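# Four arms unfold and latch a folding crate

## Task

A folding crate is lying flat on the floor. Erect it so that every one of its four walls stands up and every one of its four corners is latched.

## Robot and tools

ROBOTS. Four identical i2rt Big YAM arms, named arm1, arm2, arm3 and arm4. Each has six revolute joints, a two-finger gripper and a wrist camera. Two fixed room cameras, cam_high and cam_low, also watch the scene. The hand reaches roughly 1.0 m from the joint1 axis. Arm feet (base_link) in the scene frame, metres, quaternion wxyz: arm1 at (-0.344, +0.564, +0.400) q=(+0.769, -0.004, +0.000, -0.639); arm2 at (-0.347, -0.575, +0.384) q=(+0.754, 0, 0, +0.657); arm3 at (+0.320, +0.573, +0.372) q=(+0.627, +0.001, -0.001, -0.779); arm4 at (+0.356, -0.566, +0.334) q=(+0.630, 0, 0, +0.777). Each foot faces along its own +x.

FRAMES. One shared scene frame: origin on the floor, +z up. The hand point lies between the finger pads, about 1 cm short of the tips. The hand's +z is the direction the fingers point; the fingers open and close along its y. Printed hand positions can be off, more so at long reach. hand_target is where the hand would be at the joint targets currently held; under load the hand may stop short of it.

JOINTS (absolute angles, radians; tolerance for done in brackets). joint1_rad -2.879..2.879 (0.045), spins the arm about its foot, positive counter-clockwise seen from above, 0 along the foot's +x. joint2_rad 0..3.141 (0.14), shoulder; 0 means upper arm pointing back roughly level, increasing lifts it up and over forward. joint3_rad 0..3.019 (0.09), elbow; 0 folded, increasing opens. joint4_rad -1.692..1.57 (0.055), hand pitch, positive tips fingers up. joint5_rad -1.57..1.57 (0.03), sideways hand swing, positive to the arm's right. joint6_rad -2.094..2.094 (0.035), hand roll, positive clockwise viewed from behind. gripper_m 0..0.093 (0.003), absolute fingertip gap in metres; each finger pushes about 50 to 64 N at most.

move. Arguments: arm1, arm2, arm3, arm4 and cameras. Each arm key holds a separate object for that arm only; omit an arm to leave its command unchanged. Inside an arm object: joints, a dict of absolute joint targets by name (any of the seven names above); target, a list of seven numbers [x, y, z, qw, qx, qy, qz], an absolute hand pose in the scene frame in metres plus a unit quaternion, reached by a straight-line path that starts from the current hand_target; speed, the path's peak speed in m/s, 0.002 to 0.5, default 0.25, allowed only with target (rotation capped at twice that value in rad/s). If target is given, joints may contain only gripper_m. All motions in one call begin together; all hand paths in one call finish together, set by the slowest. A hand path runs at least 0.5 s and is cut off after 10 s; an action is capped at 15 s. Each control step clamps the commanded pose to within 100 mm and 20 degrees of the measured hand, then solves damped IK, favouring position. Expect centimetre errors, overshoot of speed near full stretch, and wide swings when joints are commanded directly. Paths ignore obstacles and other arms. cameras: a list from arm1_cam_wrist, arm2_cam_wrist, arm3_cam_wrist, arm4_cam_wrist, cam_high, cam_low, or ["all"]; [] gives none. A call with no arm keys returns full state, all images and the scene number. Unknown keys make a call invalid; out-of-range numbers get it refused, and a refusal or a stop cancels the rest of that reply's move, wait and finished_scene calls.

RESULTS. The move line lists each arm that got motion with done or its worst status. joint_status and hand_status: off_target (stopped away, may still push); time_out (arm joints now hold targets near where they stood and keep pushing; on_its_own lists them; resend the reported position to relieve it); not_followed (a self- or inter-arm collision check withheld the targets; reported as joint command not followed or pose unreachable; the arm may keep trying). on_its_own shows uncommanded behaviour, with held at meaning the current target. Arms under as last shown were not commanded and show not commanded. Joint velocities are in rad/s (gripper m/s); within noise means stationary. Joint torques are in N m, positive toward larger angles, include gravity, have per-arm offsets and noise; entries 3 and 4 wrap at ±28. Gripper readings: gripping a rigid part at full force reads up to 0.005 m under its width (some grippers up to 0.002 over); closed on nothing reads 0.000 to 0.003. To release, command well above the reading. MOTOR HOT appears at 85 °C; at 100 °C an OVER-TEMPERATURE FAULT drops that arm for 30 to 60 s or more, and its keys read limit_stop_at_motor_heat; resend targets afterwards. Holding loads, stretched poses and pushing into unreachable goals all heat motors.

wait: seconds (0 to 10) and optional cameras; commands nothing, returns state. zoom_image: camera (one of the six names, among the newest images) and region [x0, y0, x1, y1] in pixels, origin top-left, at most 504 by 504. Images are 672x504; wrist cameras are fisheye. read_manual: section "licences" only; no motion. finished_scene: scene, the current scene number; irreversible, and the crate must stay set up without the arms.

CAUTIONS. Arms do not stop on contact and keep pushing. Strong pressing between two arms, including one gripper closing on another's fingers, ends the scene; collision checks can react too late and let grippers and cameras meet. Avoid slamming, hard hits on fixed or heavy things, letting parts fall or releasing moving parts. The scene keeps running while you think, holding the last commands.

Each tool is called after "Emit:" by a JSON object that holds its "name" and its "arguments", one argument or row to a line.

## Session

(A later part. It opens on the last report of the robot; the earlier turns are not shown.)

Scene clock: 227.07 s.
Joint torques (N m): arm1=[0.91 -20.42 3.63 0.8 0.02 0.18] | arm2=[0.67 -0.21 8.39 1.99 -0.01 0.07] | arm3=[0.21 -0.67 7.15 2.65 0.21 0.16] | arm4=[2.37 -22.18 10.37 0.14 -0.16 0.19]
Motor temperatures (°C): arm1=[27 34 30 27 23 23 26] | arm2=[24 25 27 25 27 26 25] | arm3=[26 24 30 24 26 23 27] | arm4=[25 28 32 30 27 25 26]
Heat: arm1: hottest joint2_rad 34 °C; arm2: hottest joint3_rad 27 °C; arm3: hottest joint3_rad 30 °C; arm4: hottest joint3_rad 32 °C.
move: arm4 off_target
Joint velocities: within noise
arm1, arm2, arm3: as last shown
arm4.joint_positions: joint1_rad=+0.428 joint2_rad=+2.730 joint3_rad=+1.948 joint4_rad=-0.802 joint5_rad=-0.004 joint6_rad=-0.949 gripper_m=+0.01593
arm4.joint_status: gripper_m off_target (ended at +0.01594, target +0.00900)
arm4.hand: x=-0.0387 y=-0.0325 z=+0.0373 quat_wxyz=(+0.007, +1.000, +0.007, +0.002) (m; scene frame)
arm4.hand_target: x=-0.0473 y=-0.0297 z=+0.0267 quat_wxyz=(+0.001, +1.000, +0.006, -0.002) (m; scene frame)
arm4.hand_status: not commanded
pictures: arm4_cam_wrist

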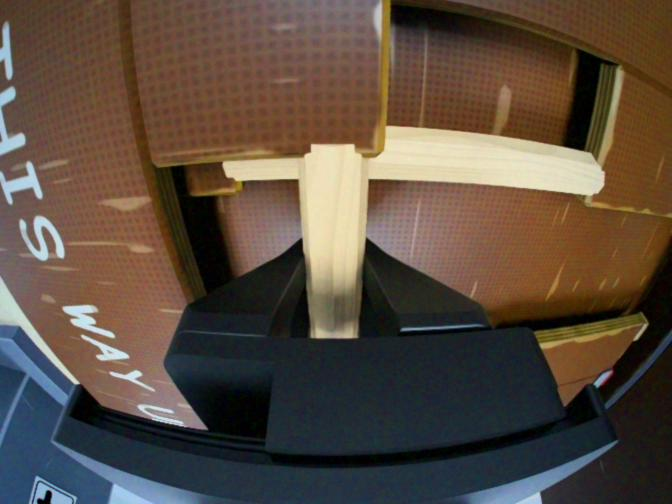

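Emit:
{"name": "move", "arguments": {
  "arm4": {"target": [-0.046, -0.046, 0.1445, 0.0872, 0.9962, 0, 0], "speed": 0.08},
  "cameras": []
}}

Emit:
{"name": "move", "arguments": {
  "arm4": {"target": [-0.046, -0.081, 0.203, 0.1736, 0.9848, 0, 0], "speed": 0.08},
  "cameras": ["arm4_cam_wrist", "cam_low"]
}}

Scene clock: 231.60 s.
Joint torques (N m): arm1=[1.32 -21.07 3.84 0.88 0.03 0.21] | arm2=[0.67 -0.15 8.4 1.99 -0.01 0.06] | arm3=[0.5 -1.14 7.25 2.66 0.2 0.17] | arm4=[1.61 -28.69 9.58 -3.84 -1.27 0.27]
Motor temperatures (°C): arm1=[27 34 30 27 23 23 26] | arm2=[24 25 27 25 27 26 25] | arm3=[26 24 30 24 26 23 27] | arm4=[25 28 32 30 27 25 27]
Heat: arm1: hottest joint2_rad 34 °C; arm2: hottest joint3_rad 27 °C; arm3: hottest joint3_rad 30 °C; arm4: hottest joint3_rad 32 °C.
move: arm4 off_target
Joint velocities: within noise
arm1.joint_positions: joint1_rad=+0.560 joint2_rad=+2.148 joint3_rad=+1.149 joint4_rad=-0.577 joint5_rad=-0.006 joint6_rad=-0.817 gripper_m=+0.01728
arm1.joint_status: not commanded
arm1.hand: x=-0.0118 y=+0.2030 z=+0.2418 quat_wxyz=(+0.002, -0.004, -1.000, -0.001) (m; scene frame)
arm1.hand_target: x=-0.0080 y=+0.2088 z=+0.2435 quat_wxyz=(+0.000, -0.005, -1.000, +0.000) (m; scene frame)
arm1.hand_status: not commanded
arm2, arm3: as last shown
arm4.joint_positions: joint1_rad=+0.421 joint2_rad=+2.633 joint3_rad=+1.954 joint4_rad=-1.012 joint5_rad=-0.067 joint6_rad=-0.964 gripper_m=+0.01546
arm4.joint_status: not commanded
arm4.hand: x=-0.0371 y=-0.0446 z=+0.1044 quat_wxyz=(+0.069, +0.998, +0.009, +0.007) (m; scene frame)
arm4.hand_target: x=-0.0453 y=-0.0410 z=+0.1424 quat_wxyz=(+0.081, +0.997, -0.002, -0.002) (m; scene frame)
arm4.hand_status: off_target (0.041 m and 2.5 deg from the pose sent, 0.108 m and 9.3 deg at the start)
pictures: none
No camera images: "cameras" was empty.

Scene clock: 233.43 s.
Joint torques (N m): arm1=[0.67 -21.01 3.84 1.02 0 0.21] | arm2=[0.67 -0.21 8.42 1.99 -0.01 0.07] | arm3=[0.38 -1.08 7.25 2.63 0.17 0.17] | arm4=[2.37 -27.34 10.28 -3.55 -1.19 0.27]
Motor temperatures (°C): arm1=[27 34 30 27 23 23 26] | arm2=[24 25 27 25 27 26 25] | arm3=[26 24 30 24 26 23 27] | arm4=[24 29 32 30 27 25 27]
Heat: arm1: hottest joint2_rad 34 °C; arm2: hottest joint3_rad 27 °C; arm3: hottest joint3_rad 30 °C; arm4: hottest joint3_rad 32 °C.
move: arm4 off_target
Joint velocities: within noise
arm1, arm2, arm3: as last shown
arm4.joint_positions: joint1_rad=+0.424 joint2_rad=+2.552 joint3_rad=+1.958 joint4_rad=-1.259 joint5_rad=-0.177 joint6_rad=-0.984 gripper_m=+0.01581
arm4.joint_status: not commanded
arm4.hand: x=-0.0362 y=-0.0814 z=+0.1702 quat_wxyz=(+0.165, +0.986, +0.010, +0.008) (m; scene frame)
arm4.hand_target: x=-0.0485 y=-0.0808 z=+0.2026 quat_wxyz=(+0.172, +0.985, +0.002, -0.001) (m; scene frame)
arm4.hand_status: off_target (0.034 m and 1.7 deg from the pose sent, 0.105 m and 12.2 deg at the start)
pictures: arm4_cam_wrist, cam_low

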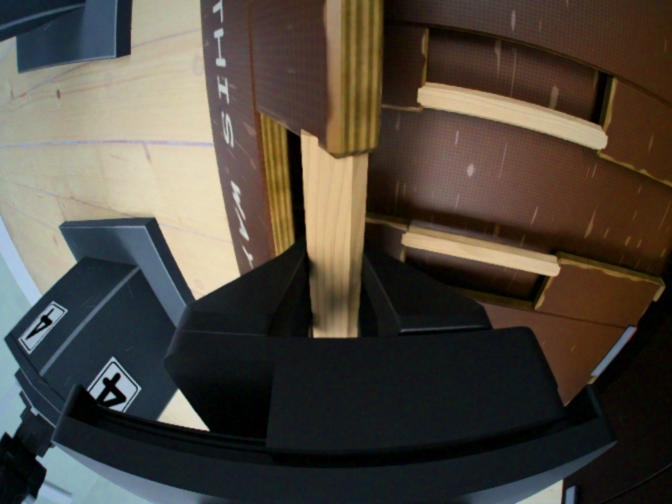

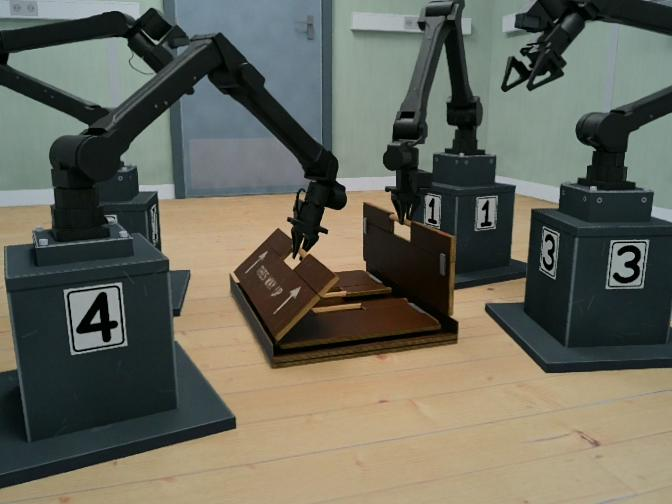

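Emit:
{"name": "move", "arguments": {
  "arm4": {"target": [-0.046, -0.106, 0.226, 0.225, 0.9744, 0, 0], "speed": 0.08},
  "cameras": []
}}

Emit:
{"name": "move", "arguments": {
  "arm4": {"target": [-0.046, -0.133, 0.242, 0.2756, 0.9613, 0, 0], "speed": 0.08},
  "cameras": ["arm4_cam_wrist", "cam_low"]
}}

Emit:
{"name": "move", "arguments": {
  "arm4": {"target": [-0.046, -0.160, 0.258, 0.3007, 0.9537, 0, 0], "speed": 0.08},
  "cameras": []
}}

Emit:
{"name": "move", "arguments": {
  "arm4": {"target": [-0.046, -0.185, 0.266, 0.3214, 0.9469, 0, 0], "speed": 0.08},
  "cameras": ["arm4_cam_wrist", "cam_low"]
}}

Scene clock: 238.17 s.
Joint torques (N m): arm1=[1.14 -20.95 3.88 0.85 0.01 0.18] | arm2=[0.73 -0.21 8.4 1.99 -0.01 0.07] | arm3=[0.56 -0.91 7.08 2.55 0.2 0.14] | arm4=[2.37 -27.81 9.61 -4.55 -1.46 0.26]
Motor temperatures (°C): arm1=[27 34 30 27 23 23 26] | arm2=[24 25 27 25 27 26 25] | arm3=[26 24 30 24 26 23 27] | arm4=[24 29 32 30 27 25 27]
Heat: arm1: hottest joint2_rad 34 °C; arm2: hottest joint3_rad 27 °C; arm3: hottest joint3_rad 30 °C; arm4: hottest joint3_rad 32 °C.
move: arm4 off_target
Joint velocities: within noise
arm1, arm2, arm3: as last shown
arm4.joint_positions: joint1_rad=+0.425 joint2_rad=+2.536 joint3_rad=+1.958 joint4_rad=-1.342 joint5_rad=-0.233 joint6_rad=-0.998 gripper_m=+0.01573
arm4.joint_status: not commanded
arm4.hand: x=-0.0361 y=-0.0991 z=+0.1874 quat_wxyz=(+0.207, +0.978, +0.009, +0.004) (m; scene frame)
arm4.hand_target: x=-0.0456 y=-0.1045 z=+0.2246 quat_wxyz=(+0.224, +0.975, -0.001, -0.001) (m; scene frame)
arm4.hand_status: off_target (0.040 m and 2.4 deg from the pose sent, 0.062 m and 7.2 deg at the start)
pictures: none
No camera images: "cameras" was empty.

Scene clock: 239.47 s.
Joint torques (N m): arm1=[1.08 -20.66 3.73 0.88 0.01 0.21] | arm2=[0.62 -0.26 8.4 1.99 -0.01 0.07] | arm3=[0.15 -1.08 7.24 2.62 0.23 0.17] | arm4=[3.02 -27.69 8.43 -4.71 -1.68 0.25]
Motor temperatures (°C): arm1=[27 34 30 27 23 23 26] | arm2=[24 25 27 25 27 26 25] | arm3=[26 24 30 24 26 23 27] | arm4=[24 29 32 30 27 25 27]
Heat: arm1: hottest joint2_rad 34 °C; arm2: hottest joint3_rad 27 °C; arm3: hottest joint3_rad 30 °C; arm4: hottest joint3_rad 32 °C.
move: arm4 off_target
Joint velocities: within noise
arm1, arm2, arm3: as last shown
arm4.joint_positions: joint1_rad=+0.428 joint2_rad=+2.524 joint3_rad=+1.958 joint4_rad=-1.433 joint5_rad=-0.288 joint6_rad=-1.013 gripper_m=+0.01610
arm4.joint_status: not commanded
arm4.hand: x=-0.0355 y=-0.1187 z=+0.2051 quat_wxyz=(+0.252, +0.968, +0.008, +0.002) (m; scene frame)
arm4.hand_target: x=-0.0461 y=-0.1313 z=+0.2408 quat_wxyz=(+0.274, +0.962, +0.000, -0.001) (m; scene frame)
arm4.hand_status: off_target (0.041 m and 2.9 deg from the pose sent, 0.065 m and 8.2 deg at the start)
pictures: arm4_cam_wrist, cam_low

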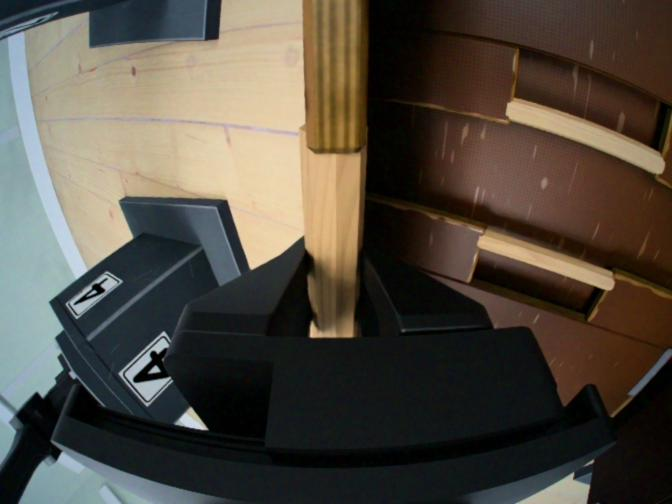

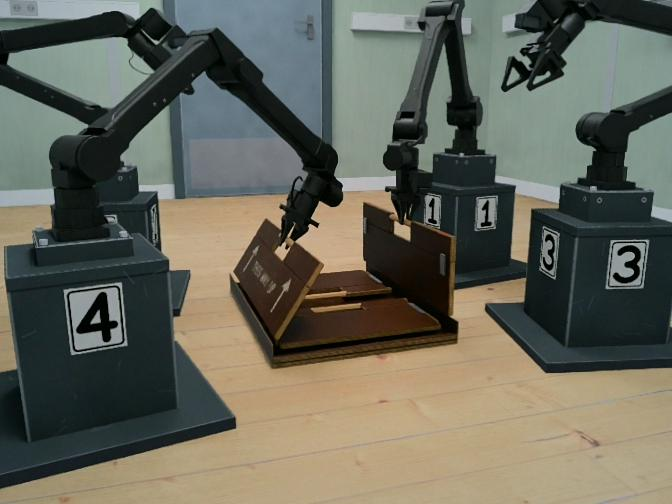

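Scene clock: 240.60 s.
Joint torques (N m): arm1=[0.79 -20.6 3.67 0.84 0.04 0.19] | arm2=[0.67 -0.15 8.39 1.98 -0.01 0.07] | arm3=[0.32 -0.38 7.16 2.56 0.22 0.18] | arm4=[3.02 -28.16 7.01 -3.77 -1.67 0.28]
Motor temperatures (°C): arm1=[27 34 30 27 23 23 26] | arm2=[24 25 27 25 27 26 25] | arm3=[26 24 30 24 26 23 27] | arm4=[24 29 32 30 28 25 27]
Heat: arm1: hottest joint2_rad 34 °C; arm2: hottest joint3_rad 27 °C; arm3: hottest joint3_rad 30 °C; arm4: hottest joint3_rad 32 °C.
move: arm4 off_target
Joint velocities: within noise
arm1, arm2, arm3: as last shown
arm4.joint_positions: joint1_rad=+0.447 joint2_rad=+2.489 joint3_rad=+1.906 joint4_rad=-1.479 joint5_rad=-0.325 joint6_rad=-1.018 gripper_m=+0.01607
arm4.joint_status: not commanded
arm4.hand: x=-0.0350 y=-0.1473 z=+0.2203 quat_wxyz=(+0.286, +0.958, +0.009, +0.007) (m; scene frame)
arm4.hand_target: x=-0.0462 y=-0.1591 z=+0.2564 quat_wxyz=(+0.300, +0.954, +0.001, +0.000) (m; scene frame)
arm4.hand_status: off_target (0.041 m and 2.2 deg from the pose sent, 0.068 m and 5.8 deg at the start)
pictures: none
No camera images: "cameras" was empty.

Scene clock: 241.60 s.
Joint torques (N m): arm1=[0.97 -20.89 3.75 0.9 0.01 0.17] | arm2=[0.67 -0.15 8.39 1.99 -0.01 0.07] | arm3=[0.38 -0.56 7.08 2.78 0.16 0.16] | arm4=[3.25 -27.52 6.68 -3.54 -1.6 0.34]
Motor temperatures (°C): arm1=[27 34 30 27 23 23 26] | arm2=[24 25 27 25 27 26 25] | arm3=[26 24 30 24 26 23 27] | arm4=[24 29 32 30 28 25 27]
Heat: arm1: hottest joint2_rad 34 °C; arm2: hottest joint3_rad 27 °C; arm3: hottest joint3_rad 30 °C; arm4: hottest joint3_rad 32 °C.
move: arm4 off_target
Joint velocities: within noise
arm1, arm2, arm3: as last shown
arm4.joint_positions: joint1_rad=+0.462 joint2_rad=+2.453 joint3_rad=+1.843 joint4_rad=-1.491 joint5_rad=-0.362 joint6_rad=-1.019 gripper_m=+0.01571
arm4.joint_status: not commanded
arm4.hand: x=-0.0340 y=-0.1724 z=+0.2301 quat_wxyz=(+0.311, +0.950, +0.009, +0.006) (m; scene frame)
arm4.hand_target: x=-0.0457 y=-0.1843 z=+0.2641 quat_wxyz=(+0.322, +0.947, -0.001, +0.000) (m; scene frame)
arm4.hand_status: off_target (0.040 m and 1.8 deg from the pose sent, 0.060 m and 4.4 deg at the start)
pictures: arm4_cam_wrist, cam_low

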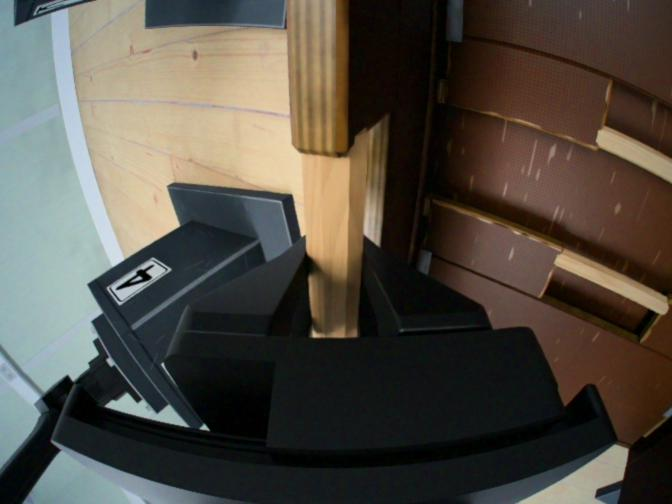

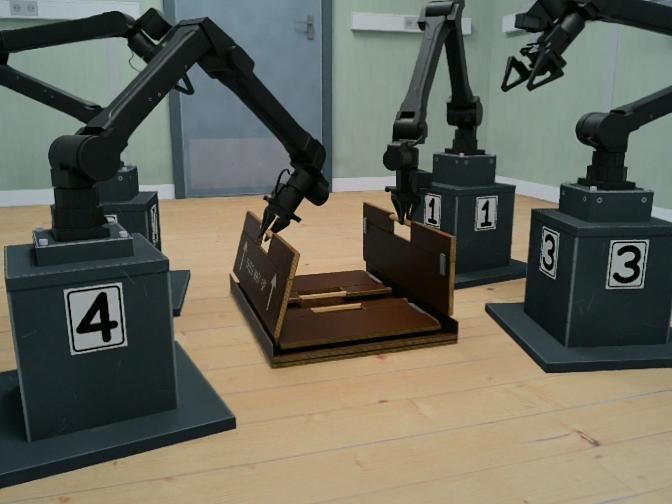

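Emit:
{"name": "move", "arguments": {
  "arm4": {"target": [-0.046, -0.215, 0.268, 0.33, 0.944, 0, 0], "speed": 0.08},
  "cameras": []
}}

Emit:
{"name": "move", "arguments": {
  "arm4": {"target": [-0.046, -0.240, 0.262, 0.33, 0.944, 0, 0], "speed": 0.06},
  "cameras": []
}}

Emit:
{"name": "move", "arguments": {
  "arm4": {"target": [-0.046, -0.255, 0.252, 0.31, 0.951, 0, 0], "speed": 0.06},
  "cameras": ["arm4_cam_wrist", "cam_low", "cam_high"]
}}

Emit:
{"name": "zoom_image", "arguments": {
  "camera": "cam_high",
  "region": [240, 220, 430, 420]
}}

Scene clock: 244.33 s.
Joint torques (N m): arm1=[0.67 -21.54 3.73 0.92 0.04 0.19] | arm2=[0.67 -0.15 8.39 1.96 -0.01 0.07] | arm3=[0.85 -1.08 7.08 2.65 0.2 0.15] | arm4=[3.84 -26.75 5.67 -3.36 -1.89 0.38]
Motor temperatures (°C): arm1=[27 34 30 27 23 23 26] | arm2=[24 25 27 25 27 26 25] | arm3=[26 24 30 24 26 23 27] | arm4=[24 29 32 30 28 25 27]
Heat: arm1: hottest joint2_rad 34 °C; arm2: hottest joint3_rad 27 °C; arm3: hottest joint3_rad 30 °C; arm4: hottest joint3_rad 32 °C.
move: arm4 off_target
Joint velocities: within noise
arm1: as last shown
arm2.joint_positions: joint1_rad=-0.241 joint2_rad=+0.416 joint3_rad=+0.530 joint4_rad=-0.959 joint5_rad=-0.263 joint6_rad=-0.283 gripper_m=+0.09397
arm2.joint_status: not commanded
arm2.hand: x=-0.2989 y=-0.3328 z=+0.5921 quat_wxyz=(-0.262, +0.658, -0.654, -0.265) (m; scene frame)
arm2.hand_target: x=-0.2991 y=-0.3291 z=+0.6006 quat_wxyz=(-0.275, +0.655, -0.649, -0.272) (m; scene frame)
arm2.hand_status: not commanded
arm3.joint_positions: joint1_rad=+0.052 joint2_rad=+0.389 joint3_rad=+0.578 joint4_rad=-0.986 joint5_rad=-0.112 joint6_rad=-0.132 gripper_m=+0.09396
arm3.joint_status: not commanded
arm3.hand: x=+0.2986 y=+0.3288 z=+0.6034 quat_wxyz=(-0.267, -0.650, -0.658, +0.271) (m; scene frame)
arm3.hand_target: x=+0.3010 y=+0.3282 z=+0.6004 quat_wxyz=(-0.272, -0.647, -0.657, +0.274) (m; scene frame)
arm3.hand_status: not commanded
arm4.joint_positions: joint1_rad=+0.484 joint2_rad=+2.404 joint3_rad=+1.758 joint4_rad=-1.453 joint5_rad=-0.377 joint6_rad=-1.004 gripper_m=+0.01570
arm4.joint_status: not commanded
arm4.hand: x=-0.0334 y=-0.1956 z=+0.2356 quat_wxyz=(+0.314, +0.949, +0.010, +0.005) (m; scene frame)
arm4.hand_target: x=-0.0460 y=-0.2138 z=+0.2667 quat_wxyz=(+0.330, +0.944, +0.000, +0.001) (m; scene frame)
arm4.hand_status: off_target (0.040 m and 2.3 deg from the pose sent, 0.058 m and 2.6 deg at the start)
pictures: none
No camera images: "cameras" was empty.

Scene clock: 245.40 s.
Joint torques (N m): arm1=[0.97 -21.07 3.88 0.83 0.01 0.22] | arm2=[0.67 -0.15 8.39 1.98 -0.01 0.07] | arm3=[0.21 -0.85 7.2 2.7 0.21 0.15] | arm4=[4.6 -25.17 5.11 -3.28 -2.07 0.4]
Motor temperatures (°C): arm1=[27 34 30 27 23 23 26] | arm2=[24 25 27 25 27 26 24] | arm3=[26 24 30 24 26 23 27] | arm4=[24 29 32 30 28 25 27]
Heat: arm1: hottest joint2_rad 34 °C; arm2: hottest joint3_rad 27 °C; arm3: hottest joint3_rad 30 °C; arm4: hottest joint3_rad 32 °C.
move: arm4 off_target
Joint velocities: within noise
arm1, arm2, arm3: as last shown
arm4.joint_positions: joint1_rad=+0.502 joint2_rad=+2.360 joint3_rad=+1.678 joint4_rad=-1.390 joint5_rad=-0.385 joint6_rad=-0.981 gripper_m=+0.01570
arm4.joint_status: not commanded
arm4.hand: x=-0.0334 y=-0.2126 z=+0.2365 quat_wxyz=(+0.306, +0.952, +0.010, +0.000) (m; scene frame)
arm4.hand_target: x=-0.0458 y=-0.2386 z=+0.2604 quat_wxyz=(+0.329, +0.944, +0.001, +0.001) (m; scene frame)
arm4.hand_status: off_target (0.039 m and 3.1 deg from the pose sent, 0.053 m and 2.3 deg at the start)
pictures: none
No camera images: "cameras" was empty.

Scene clock: 246.47 s.
Joint torques (N m): arm1=[1.14 -20.48 3.75 0.75 -0.02 0.19] | arm2=[0.67 -0.15 8.39 1.99 -0.01 0.06] | arm3=[-0.03 -1.14 7.2 2.67 0.22 0.18] | arm4=[5.19 -23.59 4.74 -2.66 -1.7 0.5]
Motor temperatures (°C): arm1=[27 34 30 27 23 23 26] | arm2=[24 25 27 25 27 26 24] | arm3=[26 24 30 24 26 23 27] | arm4=[24 29 32 30 29 25 27]
Heat: arm1: hottest joint2_rad 34 °C; arm2: hottest joint3_rad 27 °C; arm3: hottest joint3_rad 30 °C; arm4: hottest joint3_rad 32 °C.
move: arm4 off_target
Joint velocities: within noise
arm1.joint_positions: joint1_rad=+0.560 joint2_rad=+2.148 joint3_rad=+1.149 joint4_rad=-0.577 joint5_rad=-0.006 joint6_rad=-0.817 gripper_m=+0.01728
arm1.joint_status: not commanded
arm1.hand: x=-0.0118 y=+0.2030 z=+0.2418 quat_wxyz=(+0.002, -0.004, -1.000, -0.001) (m; scene frame)
arm1.hand_target: x=-0.0080 y=+0.2088 z=+0.2435 quat_wxyz=(+0.000, -0.005, -1.000, +0.000) (m; scene frame)
arm1.hand_status: not commanded
arm2, arm3: as last shown
arm4.joint_positions: joint1_rad=+0.517 joint2_rad=+2.315 joint3_rad=+1.604 joint4_rad=-1.313 joint5_rad=-0.381 joint6_rad=-0.949 gripper_m=+0.01573
arm4.joint_status: not commanded
arm4.hand: x=-0.0335 y=-0.2238 z=+0.2365 quat_wxyz=(+0.288, +0.958, +0.007, -0.007) (m; scene frame)
arm4.hand_target: x=-0.0451 y=-0.2535 z=+0.2517 quat_wxyz=(+0.310, +0.951, -0.001, +0.002) (m; scene frame)
arm4.hand_status: off_target (0.037 m and 2.9 deg from the pose sent, 0.047 m and 1.2 deg at the start)
pictures: arm4_cam_wrist, cam_high, cam_low

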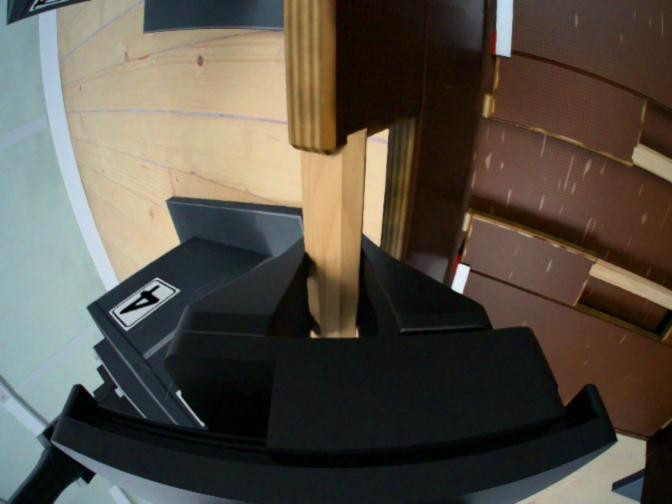

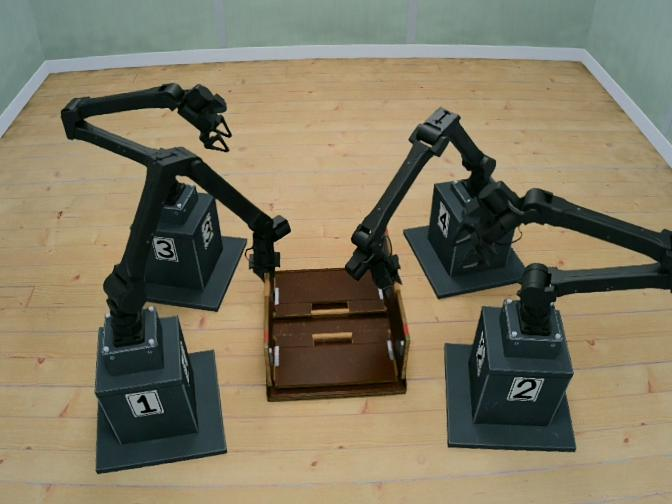

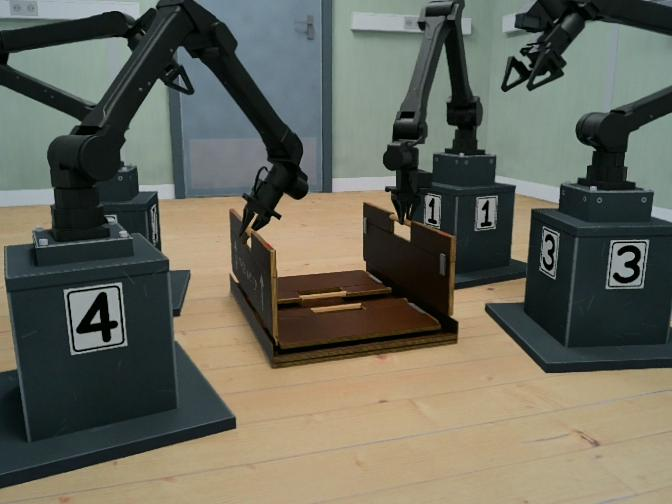

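Scaled by 2.520 from the camera's 672x504 image, which has a finer 960x720 frame.

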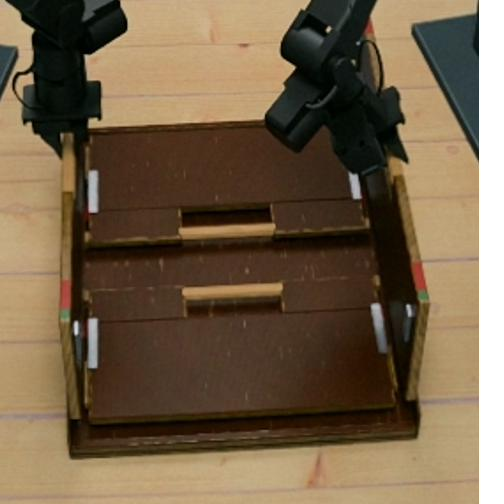

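Emit:
{"name": "move", "arguments": {
  "arm4": {"target": [-0.043, -0.228, 0.240, 0.288, 0.958, 0, 0], "speed": 0.06},
  "cameras": []
}}

Emit:
{"name": "move", "arguments": {
  "arm4": {"joints": {"gripper_m": 0.04}},
  "cameras": ["arm4_cam_wrist"]
}}

Emit:
{"name": "move", "arguments": {
  "arm4": {"target": [-0.043, -0.224, 0.240, 0.1736, 0.9848, 0, 0], "speed": 0.08, "joints": {"gripper_m": 0.05}},
  "cameras": ["arm4_cam_wrist"]
}}

Scene clock: 251.63 s.
Joint torques (N m): arm1=[1.03 -20.95 3.78 0.92 0.04 0.17] | arm2=[0.67 -0.21 8.4 1.99 -0.01 0.06] | arm3=[0.5 -0.62 7.1 2.66 0.22 0.18] | arm4=[3.14 -21.07 8.24 -1.83 -0.79 0.36]
Motor temperatures (°C): arm1=[27 34 30 27 23 23 26] | arm2=[24 25 27 25 27 26 24] | arm3=[26 24 30 24 26 23 27] | arm4=[25 29 31 30 29 25 27]
Heat: arm1: hottest joint2_rad 34 °C; arm2: hottest joint3_rad 27 °C; arm3: hottest joint3_rad 30 °C; arm4: hottest joint3_rad 31 °C.
move: arm4 off_target
Joint velocities: within noise
arm1, arm2, arm3: as last shown
arm4.joint_positions: joint1_rad=+0.517 joint2_rad=+2.315 joint3_rad=+1.604 joint4_rad=-1.310 joint5_rad=-0.371 joint6_rad=-0.947 gripper_m=+0.01573
arm4.joint_status: not commanded
arm4.hand: x=-0.0325 y=-0.2224 z=+0.2356 quat_wxyz=(+0.284, +0.959, +0.007, -0.003) (m; scene frame)
arm4.hand_target: x=-0.0428 y=-0.2277 z=+0.2400 quat_wxyz=(+0.288, +0.958, +0.000, -0.001) (m; scene frame)
arm4.hand_status: off_target (0.013 m and 1.1 deg from the pose sent, 0.011 m and 1.1 deg at the start)
pictures: none
No camera images: "cameras" was empty.

Scene clock: 252.30 s.
Joint torques (N m): arm1=[0.5 -21.13 3.7 0.92 0.01 0.15] | arm2=[0.67 -0.21 8.4 1.99 -0.01 0.07] | arm3=[0.09 -0.62 7.1 2.54 0.18 0.17] | arm4=[2.26 -21.07 8.25 -1.62 -0.44 0.25]
Motor temperatures (°C): arm1=[27 34 30 27 23 23 26] | arm2=[24 25 27 25 27 26 24] | arm3=[26 24 30 24 26 23 27] | arm4=[25 29 31 30 29 25 27]
Heat: arm1: hottest joint2_rad 34 °C; arm2: hottest joint3_rad 27 °C; arm3: hottest joint3_rad 30 °C; arm4: hottest joint3_rad 31 °C.
move: arm4 done
Joint velocities: within noise
arm1, arm2, arm3: as last shown
arm4.joint_positions: joint1_rad=+0.528 joint2_rad=+2.315 joint3_rad=+1.604 joint4_rad=-1.316 joint5_rad=-0.381 joint6_rad=-0.929 gripper_m=+0.03992
arm4.joint_status: all done
arm4.hand: x=-0.0367 y=-0.2285 z=+0.2368 quat_wxyz=(+0.289, +0.957, +0.002, -0.001) (m; scene frame)
arm4.hand_target: x=-0.0430 y=-0.2282 z=+0.2401 quat_wxyz=(+0.288, +0.957, -0.004, +0.001) (m; scene frame)
arm4.hand_status: not commanded
pictures: arm4_cam_wrist

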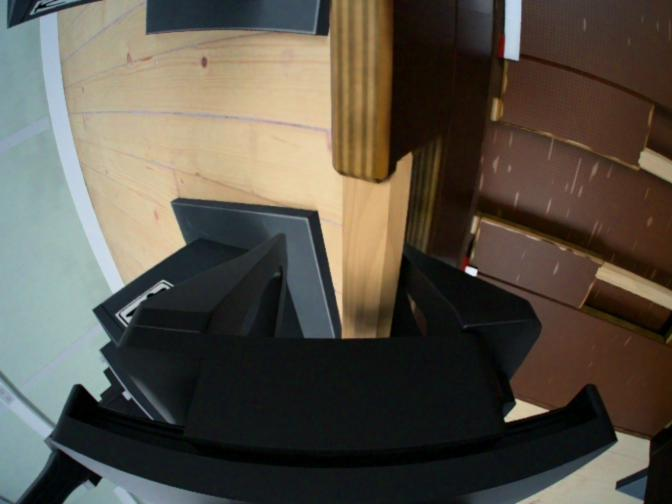

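Scene clock: 254.40 s.
Joint torques (N m): arm1=[0.67 -20.72 3.64 0.8 0.04 0.18] | arm2=[0.67 -0.15 8.4 1.98 -0.01 0.07] | arm3=[0.56 -1.26 7.17 2.69 0.19 0.15] | arm4=[2.61 -21.42 6.22 -0.36 -0.26 0.28]
Motor temperatures (°C): arm1=[27 34 30 27 23 23 26] | arm2=[24 25 27 25 27 26 24] | arm3=[26 24 30 24 26 23 27] | arm4=[25 30 31 30 29 25 27]
Heat: arm1: hottest joint2_rad 34 °C; arm2: hottest joint3_rad 27 °C; arm3: hottest joint3_rad 30 °C; arm4: hottest joint3_rad 31 °C.
move: arm4 done
Joint velocities: within noise
arm1, arm2, arm3: as last shown
arm4.joint_positions: joint1_rad=+0.563 joint2_rad=+2.216 joint3_rad=+1.480 joint4_rad=-1.097 joint5_rad=-0.245 joint6_rad=-0.838 gripper_m=+0.04994
arm4.joint_status: all done
arm4.hand: x=-0.0393 y=-0.2195 z=+0.2360 quat_wxyz=(+0.177, +0.984, +0.003, +0.000) (m; scene frame)
arm4.hand_target: x=-0.0430 y=-0.2240 z=+0.2398 quat_wxyz=(+0.173, +0.985, +0.000, +0.000) (m; scene frame)
arm4.hand_status: done (0.007 m and 0.6 deg from the pose sent, 0.008 m and 13.6 deg at the start)
pictures: arm4_cam_wrist

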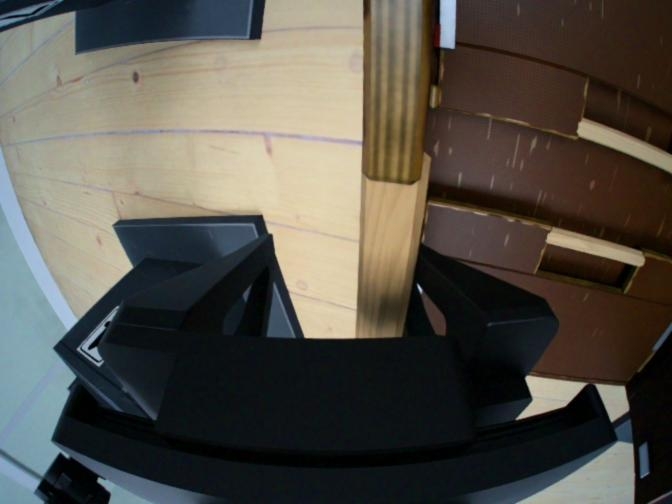

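Emit:
{"name": "move", "arguments": {
  "arm4": {"target": [-0.040, -0.228, 0.240, 0, 1, 0, 0], "speed": 0.08, "joints": {"gripper_m": 0.04}},
  "cameras": ["arm4_cam_wrist"]
}}

Emit:
{"name": "move", "arguments": {
  "arm4": {"joints": {"gripper_m": 0.011}},
  "cameras": ["arm4_cam_wrist", "cam_low", "cam_high"]
}}

Emit:
{"name": "zoom_image", "arguments": {
  "camera": "cam_low",
  "region": [220, 190, 480, 380]
}}

Emit:
{"name": "zoom_image", "arguments": {
  "camera": "cam_high",
  "region": [240, 220, 430, 420]
}}

Scene clock: 258.53 s.
Joint torques (N m): arm1=[0.73 -20.95 3.82 0.96 0 0.2] | arm2=[0.67 -0.21 8.4 1.99 -0.01 0.07] | arm3=[0.5 -1.08 7.15 2.67 0.17 0.21] | arm4=[2.55 -19.02 6.02 0.27 -0.1 0.29]
Motor temperatures (°C): arm1=[27 34 30 27 23 23 26] | arm2=[24 25 27 25 27 26 24] | arm3=[26 24 30 24 26 23 27] | arm4=[24 30 31 30 28 25 27]
Heat: arm1: hottest joint2_rad 34 °C; arm2: hottest joint3_rad 27 °C; arm3: hottest joint3_rad 30 °C; arm4: hottest joint3_rad 31 °C.
move: arm4 done
Joint velocities: within noise
arm1, arm2, arm3: as last shown
arm4.joint_positions: joint1_rad=+0.646 joint2_rad=+2.068 joint3_rad=+1.251 joint4_rad=-0.767 joint5_rad=-0.001 joint6_rad=-0.734 gripper_m=+0.04008
arm4.joint_status: all done
arm4.hand: x=-0.0362 y=-0.2242 z=+0.2389 quat_wxyz=(+0.005, +1.000, +0.009, +0.004) (m; scene frame)
arm4.hand_target: x=-0.0378 y=-0.2292 z=+0.2400 quat_wxyz=(+0.003, +1.000, +0.004, +0.003) (m; scene frame)
arm4.hand_status: done (0.006 m and 1.2 deg from the pose sent, 0.009 m and 20.4 deg at the start)
pictures: arm4_cam_wrist

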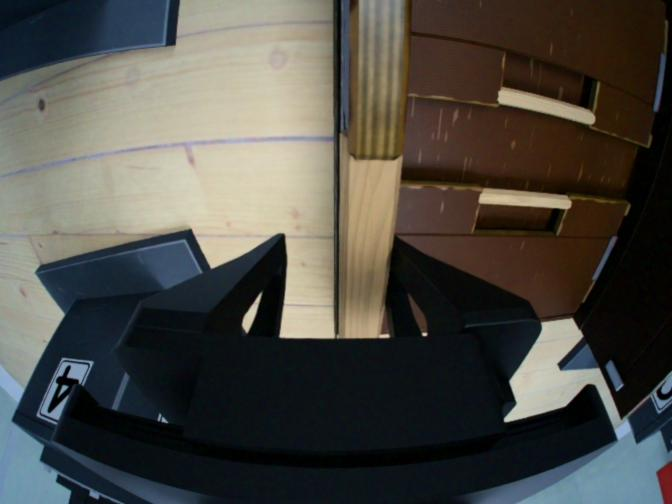

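Scene clock: 259.13 s.
Joint torques (N m): arm1=[0.97 -21.13 3.84 0.76 0.04 0.2] | arm2=[0.62 -0.21 8.39 1.98 -0.01 0.07] | arm3=[0.67 -0.85 7.24 2.66 0.18 0.13] | arm4=[3.25 -19.08 6.05 -0.59 -0.56 0.32]
Motor temperatures (°C): arm1=[27 34 30 27 23 23 26] | arm2=[24 25 27 25 27 26 24] | arm3=[26 24 30 24 26 23 27] | arm4=[24 30 31 30 28 25 27]
Heat: arm1: hottest joint2_rad 34 °C; arm2: hottest joint3_rad 27 °C; arm3: hottest joint3_rad 30 °C; arm4: hottest joint3_rad 31 °C.
move: arm4 off_target
Joint velocities: within noise
arm1, arm2, arm3: as last shown
arm4.joint_positions: joint1_rad=+0.637 joint2_rad=+2.068 joint3_rad=+1.253 joint4_rad=-0.738 joint5_rad=+0.013 joint6_rad=-0.736 gripper_m=+0.01679
arm4.joint_status: gripper_m off_target (ended at +0.01683, target +0.01100)
arm4.hand: x=-0.0375 y=-0.2134 z=+0.2393 quat_wxyz=(-0.011, +1.000, +0.005, -0.002) (m; scene frame)
arm4.hand_target: x=-0.0400 y=-0.2272 z=+0.2404 quat_wxyz=(-0.001, +1.000, +0.004, -0.001) (m; scene frame)
arm4.hand_status: not commanded
pictures: arm4_cam_wrist, cam_high, cam_low

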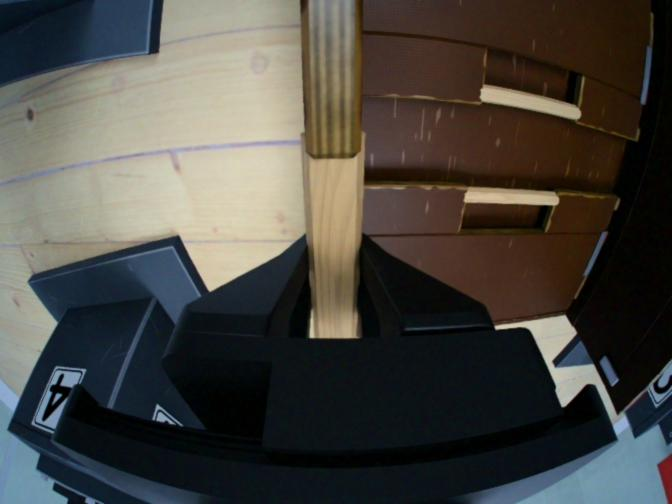

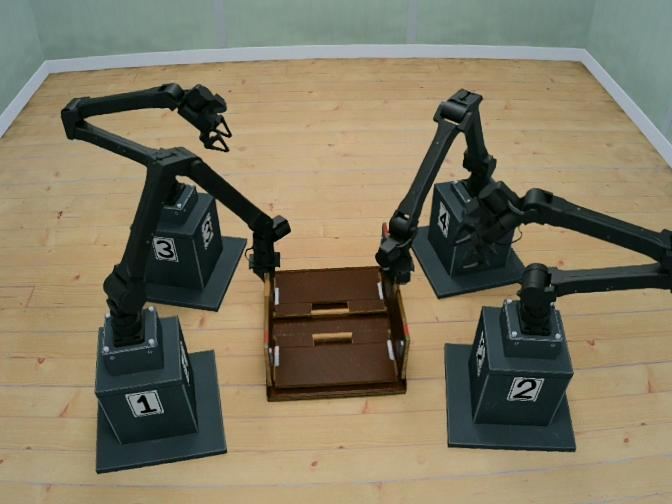

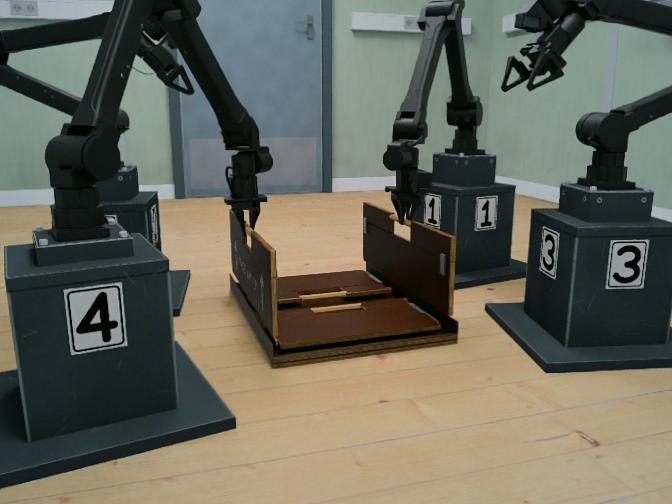

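Scaled by 1.938 from the camera's 672x504 image, which has a finer 960x720 frame.

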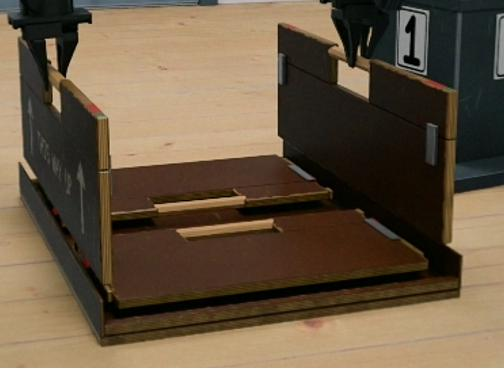

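Scaled by 2.520 from the camera's 672x504 image, which has a finer 960x720 frame.

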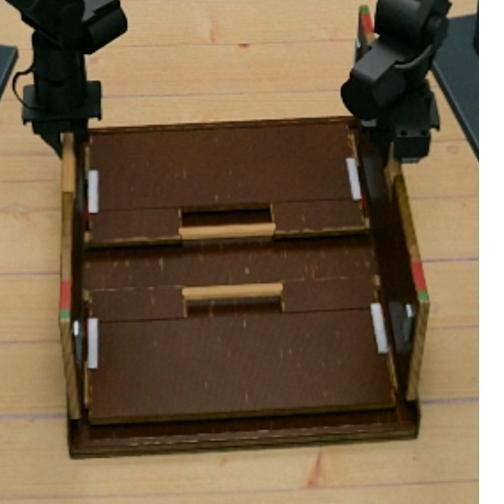

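Emit:
{"name": "move", "arguments": {
  "arm2": {"target": [-0.10, 0.0, 0.35, 0, 0.7071, -0.7071, 0], "speed": 0.25, "joints": {"gripper_m": 0.04}},
  "cameras": ["cam_low", "cam_high"]
}}

Scene clock: 273.63 s.
Joint torques (N m): arm1=[0.67 -20.89 3.66 0.77 0.04 0.21] | arm2=[-0.44 -22.12 9.03 -0.08 0.09 -0.13] | arm3=[0.03 -1.2 7.19 2.62 0.2 0.17] | arm4=[3.19 -19.08 6.05 -0.59 -0.56 0.32]
Motor temperatures (°C): arm1=[27 34 30 27 23 23 26] | arm2=[24 25 27 25 27 26 24] | arm3=[26 24 30 24 26 23 27] | arm4=[24 29 30 30 28 25 27]
Heat: arm1: hottest joint2_rad 34 °C; arm2: hottest joint3_rad 27 °C; arm3: hottest joint3_rad 30 °C; arm4: hottest joint3_rad 30 °C.
move: arm2 off_target
Joint velocities: within noise
arm1, arm4: as last shown
arm2.joint_positions: joint1_rad=-0.270 joint2_rad=+2.176 joint3_rad=+1.616 joint4_rad=-1.050 joint5_rad=-0.006 joint6_rad=-0.389 gripper_m=+0.04013
arm2.joint_status: all done
arm2.hand: x=-0.1071 y=-0.0173 z=+0.3372 quat_wxyz=(+0.019, +0.701, -0.713, +0.005) (m; scene frame)
arm2.hand_target: x=-0.0983 y=-0.0045 z=+0.3471 quat_wxyz=(+0.006, +0.703, -0.712, +0.001) (m; scene frame)
arm2.hand_status: off_target (0.023 m and 2.4 deg from the pose sent, 0.457 m and 43.7 deg at the start)
arm3.joint_positions: joint1_rad=+0.052 joint2_rad=+0.389 joint3_rad=+0.578 joint4_rad=-0.986 joint5_rad=-0.112 joint6_rad=-0.132 gripper_m=+0.09396
arm3.joint_status: not commanded
arm3.hand: x=+0.2986 y=+0.3288 z=+0.6034 quat_wxyz=(-0.267, -0.650, -0.658, +0.271) (m; scene frame)
arm3.hand_target: x=+0.3010 y=+0.3282 z=+0.6004 quat_wxyz=(-0.272, -0.647, -0.657, +0.274) (m; scene frame)
arm3.hand_status: not commanded
pictures: cam_high, cam_low

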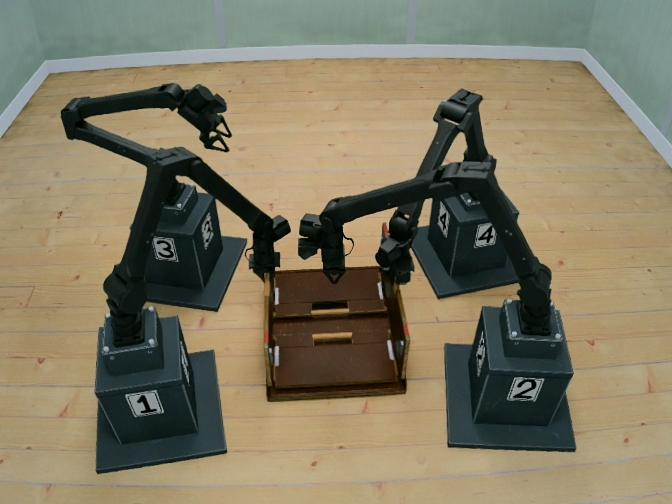

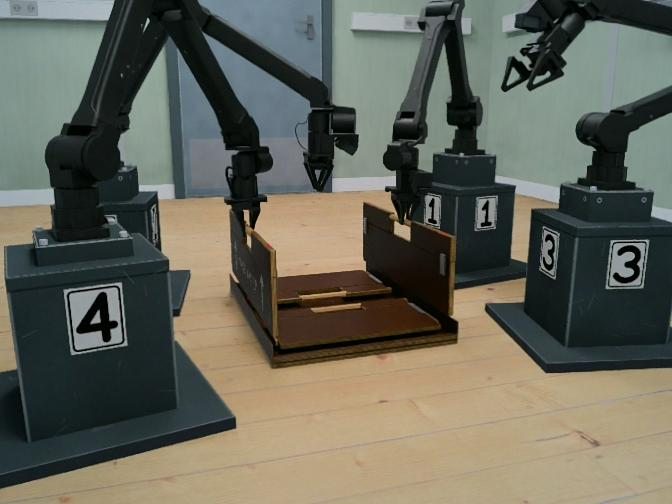

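Emit:
{"name": "move", "arguments": {
  "arm2": {"target": [-0.068, 0.010, 0.165, 0, 0.7071, -0.7071, 0], "speed": 0.15, "joints": {"gripper_m": 0.04}},
  "cameras": ["arm2_cam_wrist", "cam_low", "cam_high"]
}}

Scene clock: 276.50 s.
Joint torques (N m): arm1=[0.79 -21.01 3.75 1.05 0.02 0.17] | arm2=[-0.85 -24.29 7.64 0.68 0.07 -0.13] | arm3=[0.79 -0.79 7.02 2.63 0.22 0.12] | arm4=[3.19 -19.14 6.05 -0.59 -0.56 0.32]
Motor temperatures (°C): arm1=[27 34 30 27 23 23 26] | arm2=[24 25 28 25 27 26 24] | arm3=[26 24 30 24 26 23 27] | arm4=[24 29 30 30 28 25 27]
Heat: arm1: hottest joint2_rad 34 °C; arm2: hottest joint3_rad 28 °C; arm3: hottest joint3_rad 30 °C; arm4: hottest joint3_rad 30 °C.
move: arm2 off_target
Joint velocities: within noise
arm1, arm3, arm4: as last shown
arm2.joint_positions: joint1_rad=-0.302 joint2_rad=+2.526 joint3_rad=+1.726 joint4_rad=-0.818 joint5_rad=-0.004 joint6_rad=-0.435 gripper_m=+0.04013
arm2.joint_status: all done
arm2.hand: x=-0.0812 y=-0.0091 z=+0.1569 quat_wxyz=(+0.022, +0.706, -0.708, +0.006) (m; scene frame)
arm2.hand_target: x=-0.0686 y=+0.0077 z=+0.1656 quat_wxyz=(+0.000, +0.707, -0.707, +0.000) (m; scene frame)
arm2.hand_status: off_target (0.025 m and 2.6 deg from the pose sent, 0.179 m and 2.4 deg at the start)
pictures: arm2_cam_wrist, cam_high, cam_low

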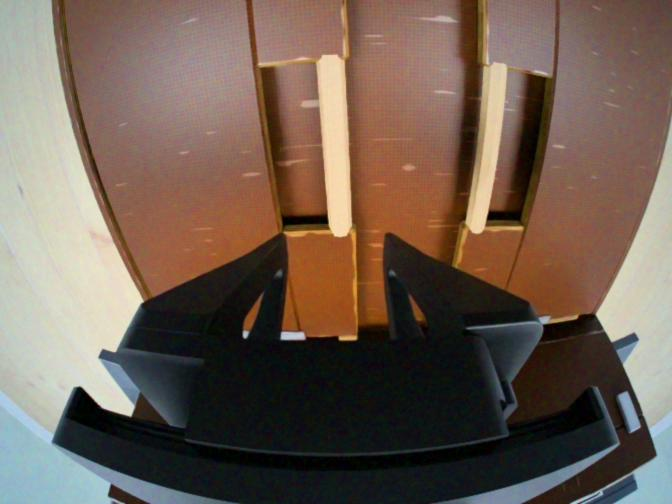

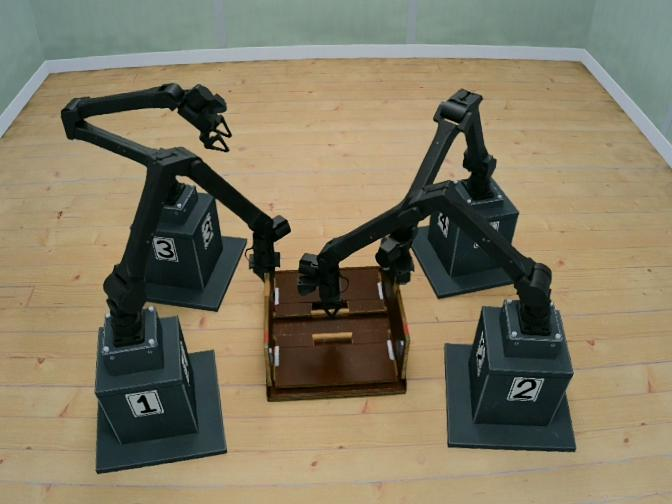

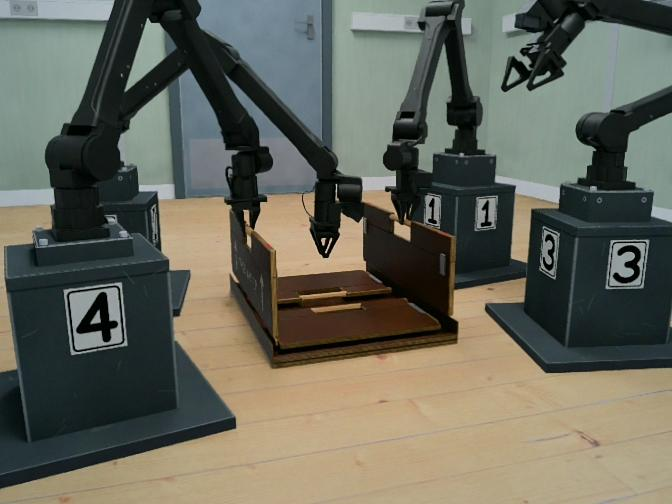

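Emit:
{"name": "move", "arguments": {
  "arm2": {"target": [-0.066, 0.014, 0.075, 0, 0.7071, -0.7071, 0], "speed": 0.12, "joints": {"gripper_m": 0.036}},
  "cameras": ["arm2_cam_wrist", "cam_low"]
}}

Scene clock: 280.03 s.
Joint torques (N m): arm1=[1.03 -20.84 3.7 0.94 0.01 0.21] | arm2=[-0.5 -24.82 7.19 0.64 0.08 -0.13] | arm3=[0.38 -0.79 7.17 2.61 0.16 0.17] | arm4=[3.19 -19.08 6.05 -0.61 -0.56 0.32]
Motor temperatures (°C): arm1=[27 34 29 27 23 23 26] | arm2=[24 26 28 25 27 26 24] | arm3=[26 24 30 24 26 23 27] | arm4=[24 29 30 30 28 25 28]
Heat: arm1: hottest joint2_rad 34 °C; arm2: hottest joint3_rad 28 °C; arm3: hottest joint3_rad 30 °C; arm4: hottest joint3_rad 30 °C.
move: arm2 off_target
Joint velocities: within noise
arm1.joint_positions: joint1_rad=+0.560 joint2_rad=+2.148 joint3_rad=+1.149 joint4_rad=-0.577 joint5_rad=-0.006 joint6_rad=-0.817 gripper_m=+0.01728
arm1.joint_status: not commanded
arm1.hand: x=-0.0118 y=+0.2030 z=+0.2418 quat_wxyz=(+0.002, -0.004, -1.000, -0.001) (m; scene frame)
arm1.hand_target: x=-0.0080 y=+0.2088 z=+0.2435 quat_wxyz=(+0.000, -0.005, -1.000, +0.000) (m; scene frame)
arm1.hand_status: not commanded
arm2.joint_positions: joint1_rad=-0.301 joint2_rad=+2.717 joint3_rad=+1.852 joint4_rad=-0.745 joint5_rad=-0.002 joint6_rad=-0.435 gripper_m=+0.03613
arm2.joint_status: all done
arm2.hand: x=-0.0784 y=-0.0015 z=+0.0705 quat_wxyz=(+0.018, +0.706, -0.708, +0.006) (m; scene frame)
arm2.hand_target: x=-0.0670 y=+0.0134 z=+0.0759 quat_wxyz=(-0.001, +0.708, -0.707, +0.000) (m; scene frame)
arm2.hand_status: off_target (0.020 m and 2.2 deg from the pose sent, 0.086 m and 2.6 deg at the start)
arm3, arm4: as last shown
pictures: arm2_cam_wrist, cam_low

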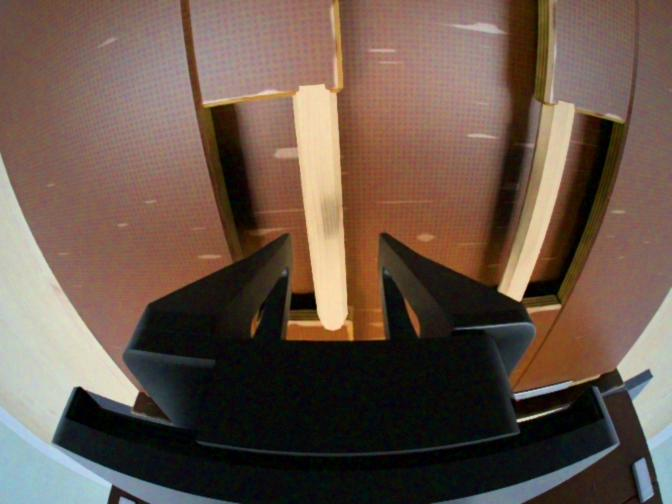

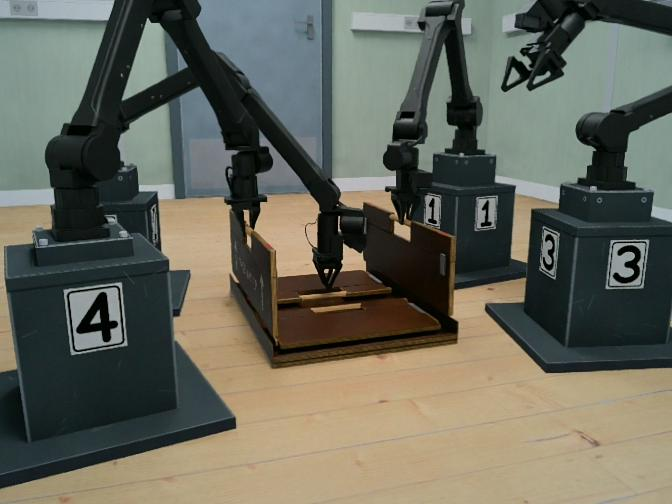

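Emit:
{"name": "move", "arguments": {
  "arm2": {"target": [-0.069, 0.014, 0.045, 0, 0.7071, -0.7071, 0], "speed": 0.06, "joints": {"gripper_m": 0.036}},
  "cameras": ["arm2_cam_wrist", "cam_low"]
}}

Emit:
{"name": "zoom_image", "arguments": {
  "camera": "cam_low",
  "region": [260, 220, 400, 350]
}}

Scene clock: 284.37 s.
Joint torques (N m): arm1=[1.2 -20.37 3.74 0.87 0.02 0.19] | arm2=[-0.32 -24.76 7.05 0.66 0.04 -0.09] | arm3=[0.62 -0.67 7.25 2.62 0.17 0.16] | arm4=[3.19 -19.08 6.05 -0.61 -0.56 0.32]
Motor temperatures (°C): arm1=[27 34 29 27 23 23 26] | arm2=[24 26 28 25 27 26 24] | arm3=[26 24 30 24 26 23 27] | arm4=[24 29 30 30 27 25 28]
Heat: arm1: hottest joint2_rad 34 °C; arm2: hottest joint3_rad 28 °C; arm3: hottest joint3_rad 30 °C; arm4: hottest joint3_rad 30 °C.
move: arm2 off_target
Joint velocities: within noise
arm1, arm3, arm4: as last shown
arm2.joint_positions: joint1_rad=-0.301 joint2_rad=+2.783 joint3_rad=+1.898 joint4_rad=-0.725 joint5_rad=-0.002 joint6_rad=-0.435 gripper_m=+0.03613
arm2.joint_status: all done
arm2.hand: x=-0.0786 y=-0.0020 z=+0.0408 quat_wxyz=(+0.018, +0.706, -0.708, +0.006) (m; scene frame)
arm2.hand_target: x=-0.0691 y=+0.0137 z=+0.0456 quat_wxyz=(+0.000, +0.707, -0.707, +0.000) (m; scene frame)
arm2.hand_status: off_target (0.019 m and 2.2 deg from the pose sent, 0.031 m and 2.2 deg at the start)
pictures: arm2_cam_wrist, cam_low

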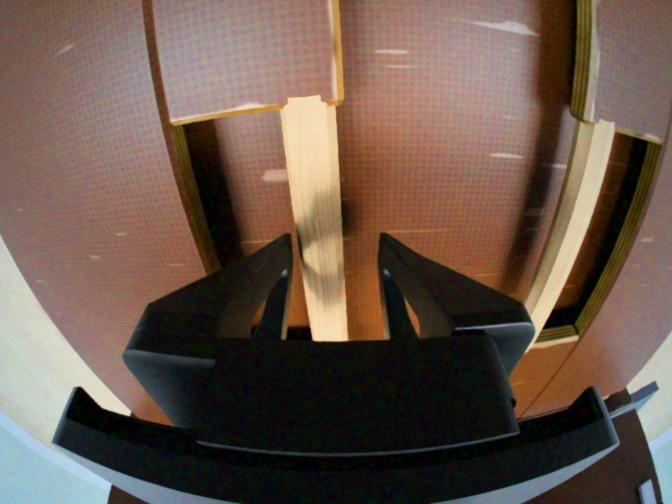

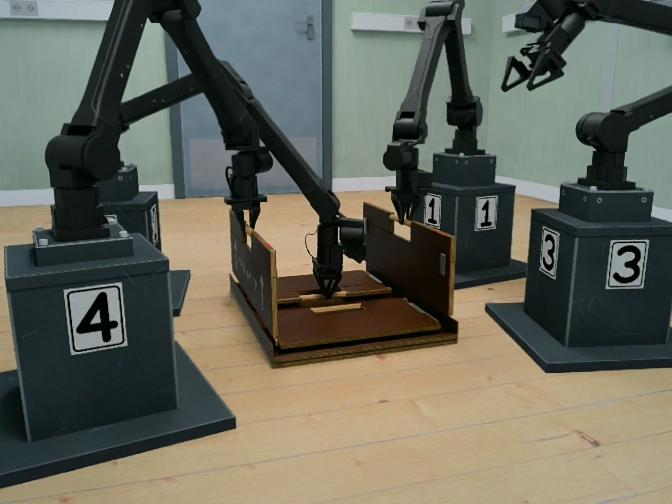

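Scaled by 3.600 from the camera's 672x504 image, which has a finer 960x720 frame.

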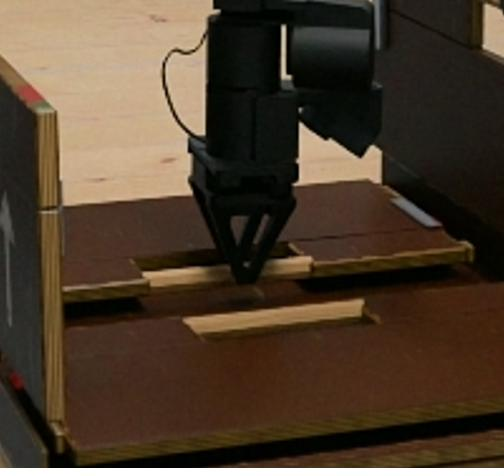

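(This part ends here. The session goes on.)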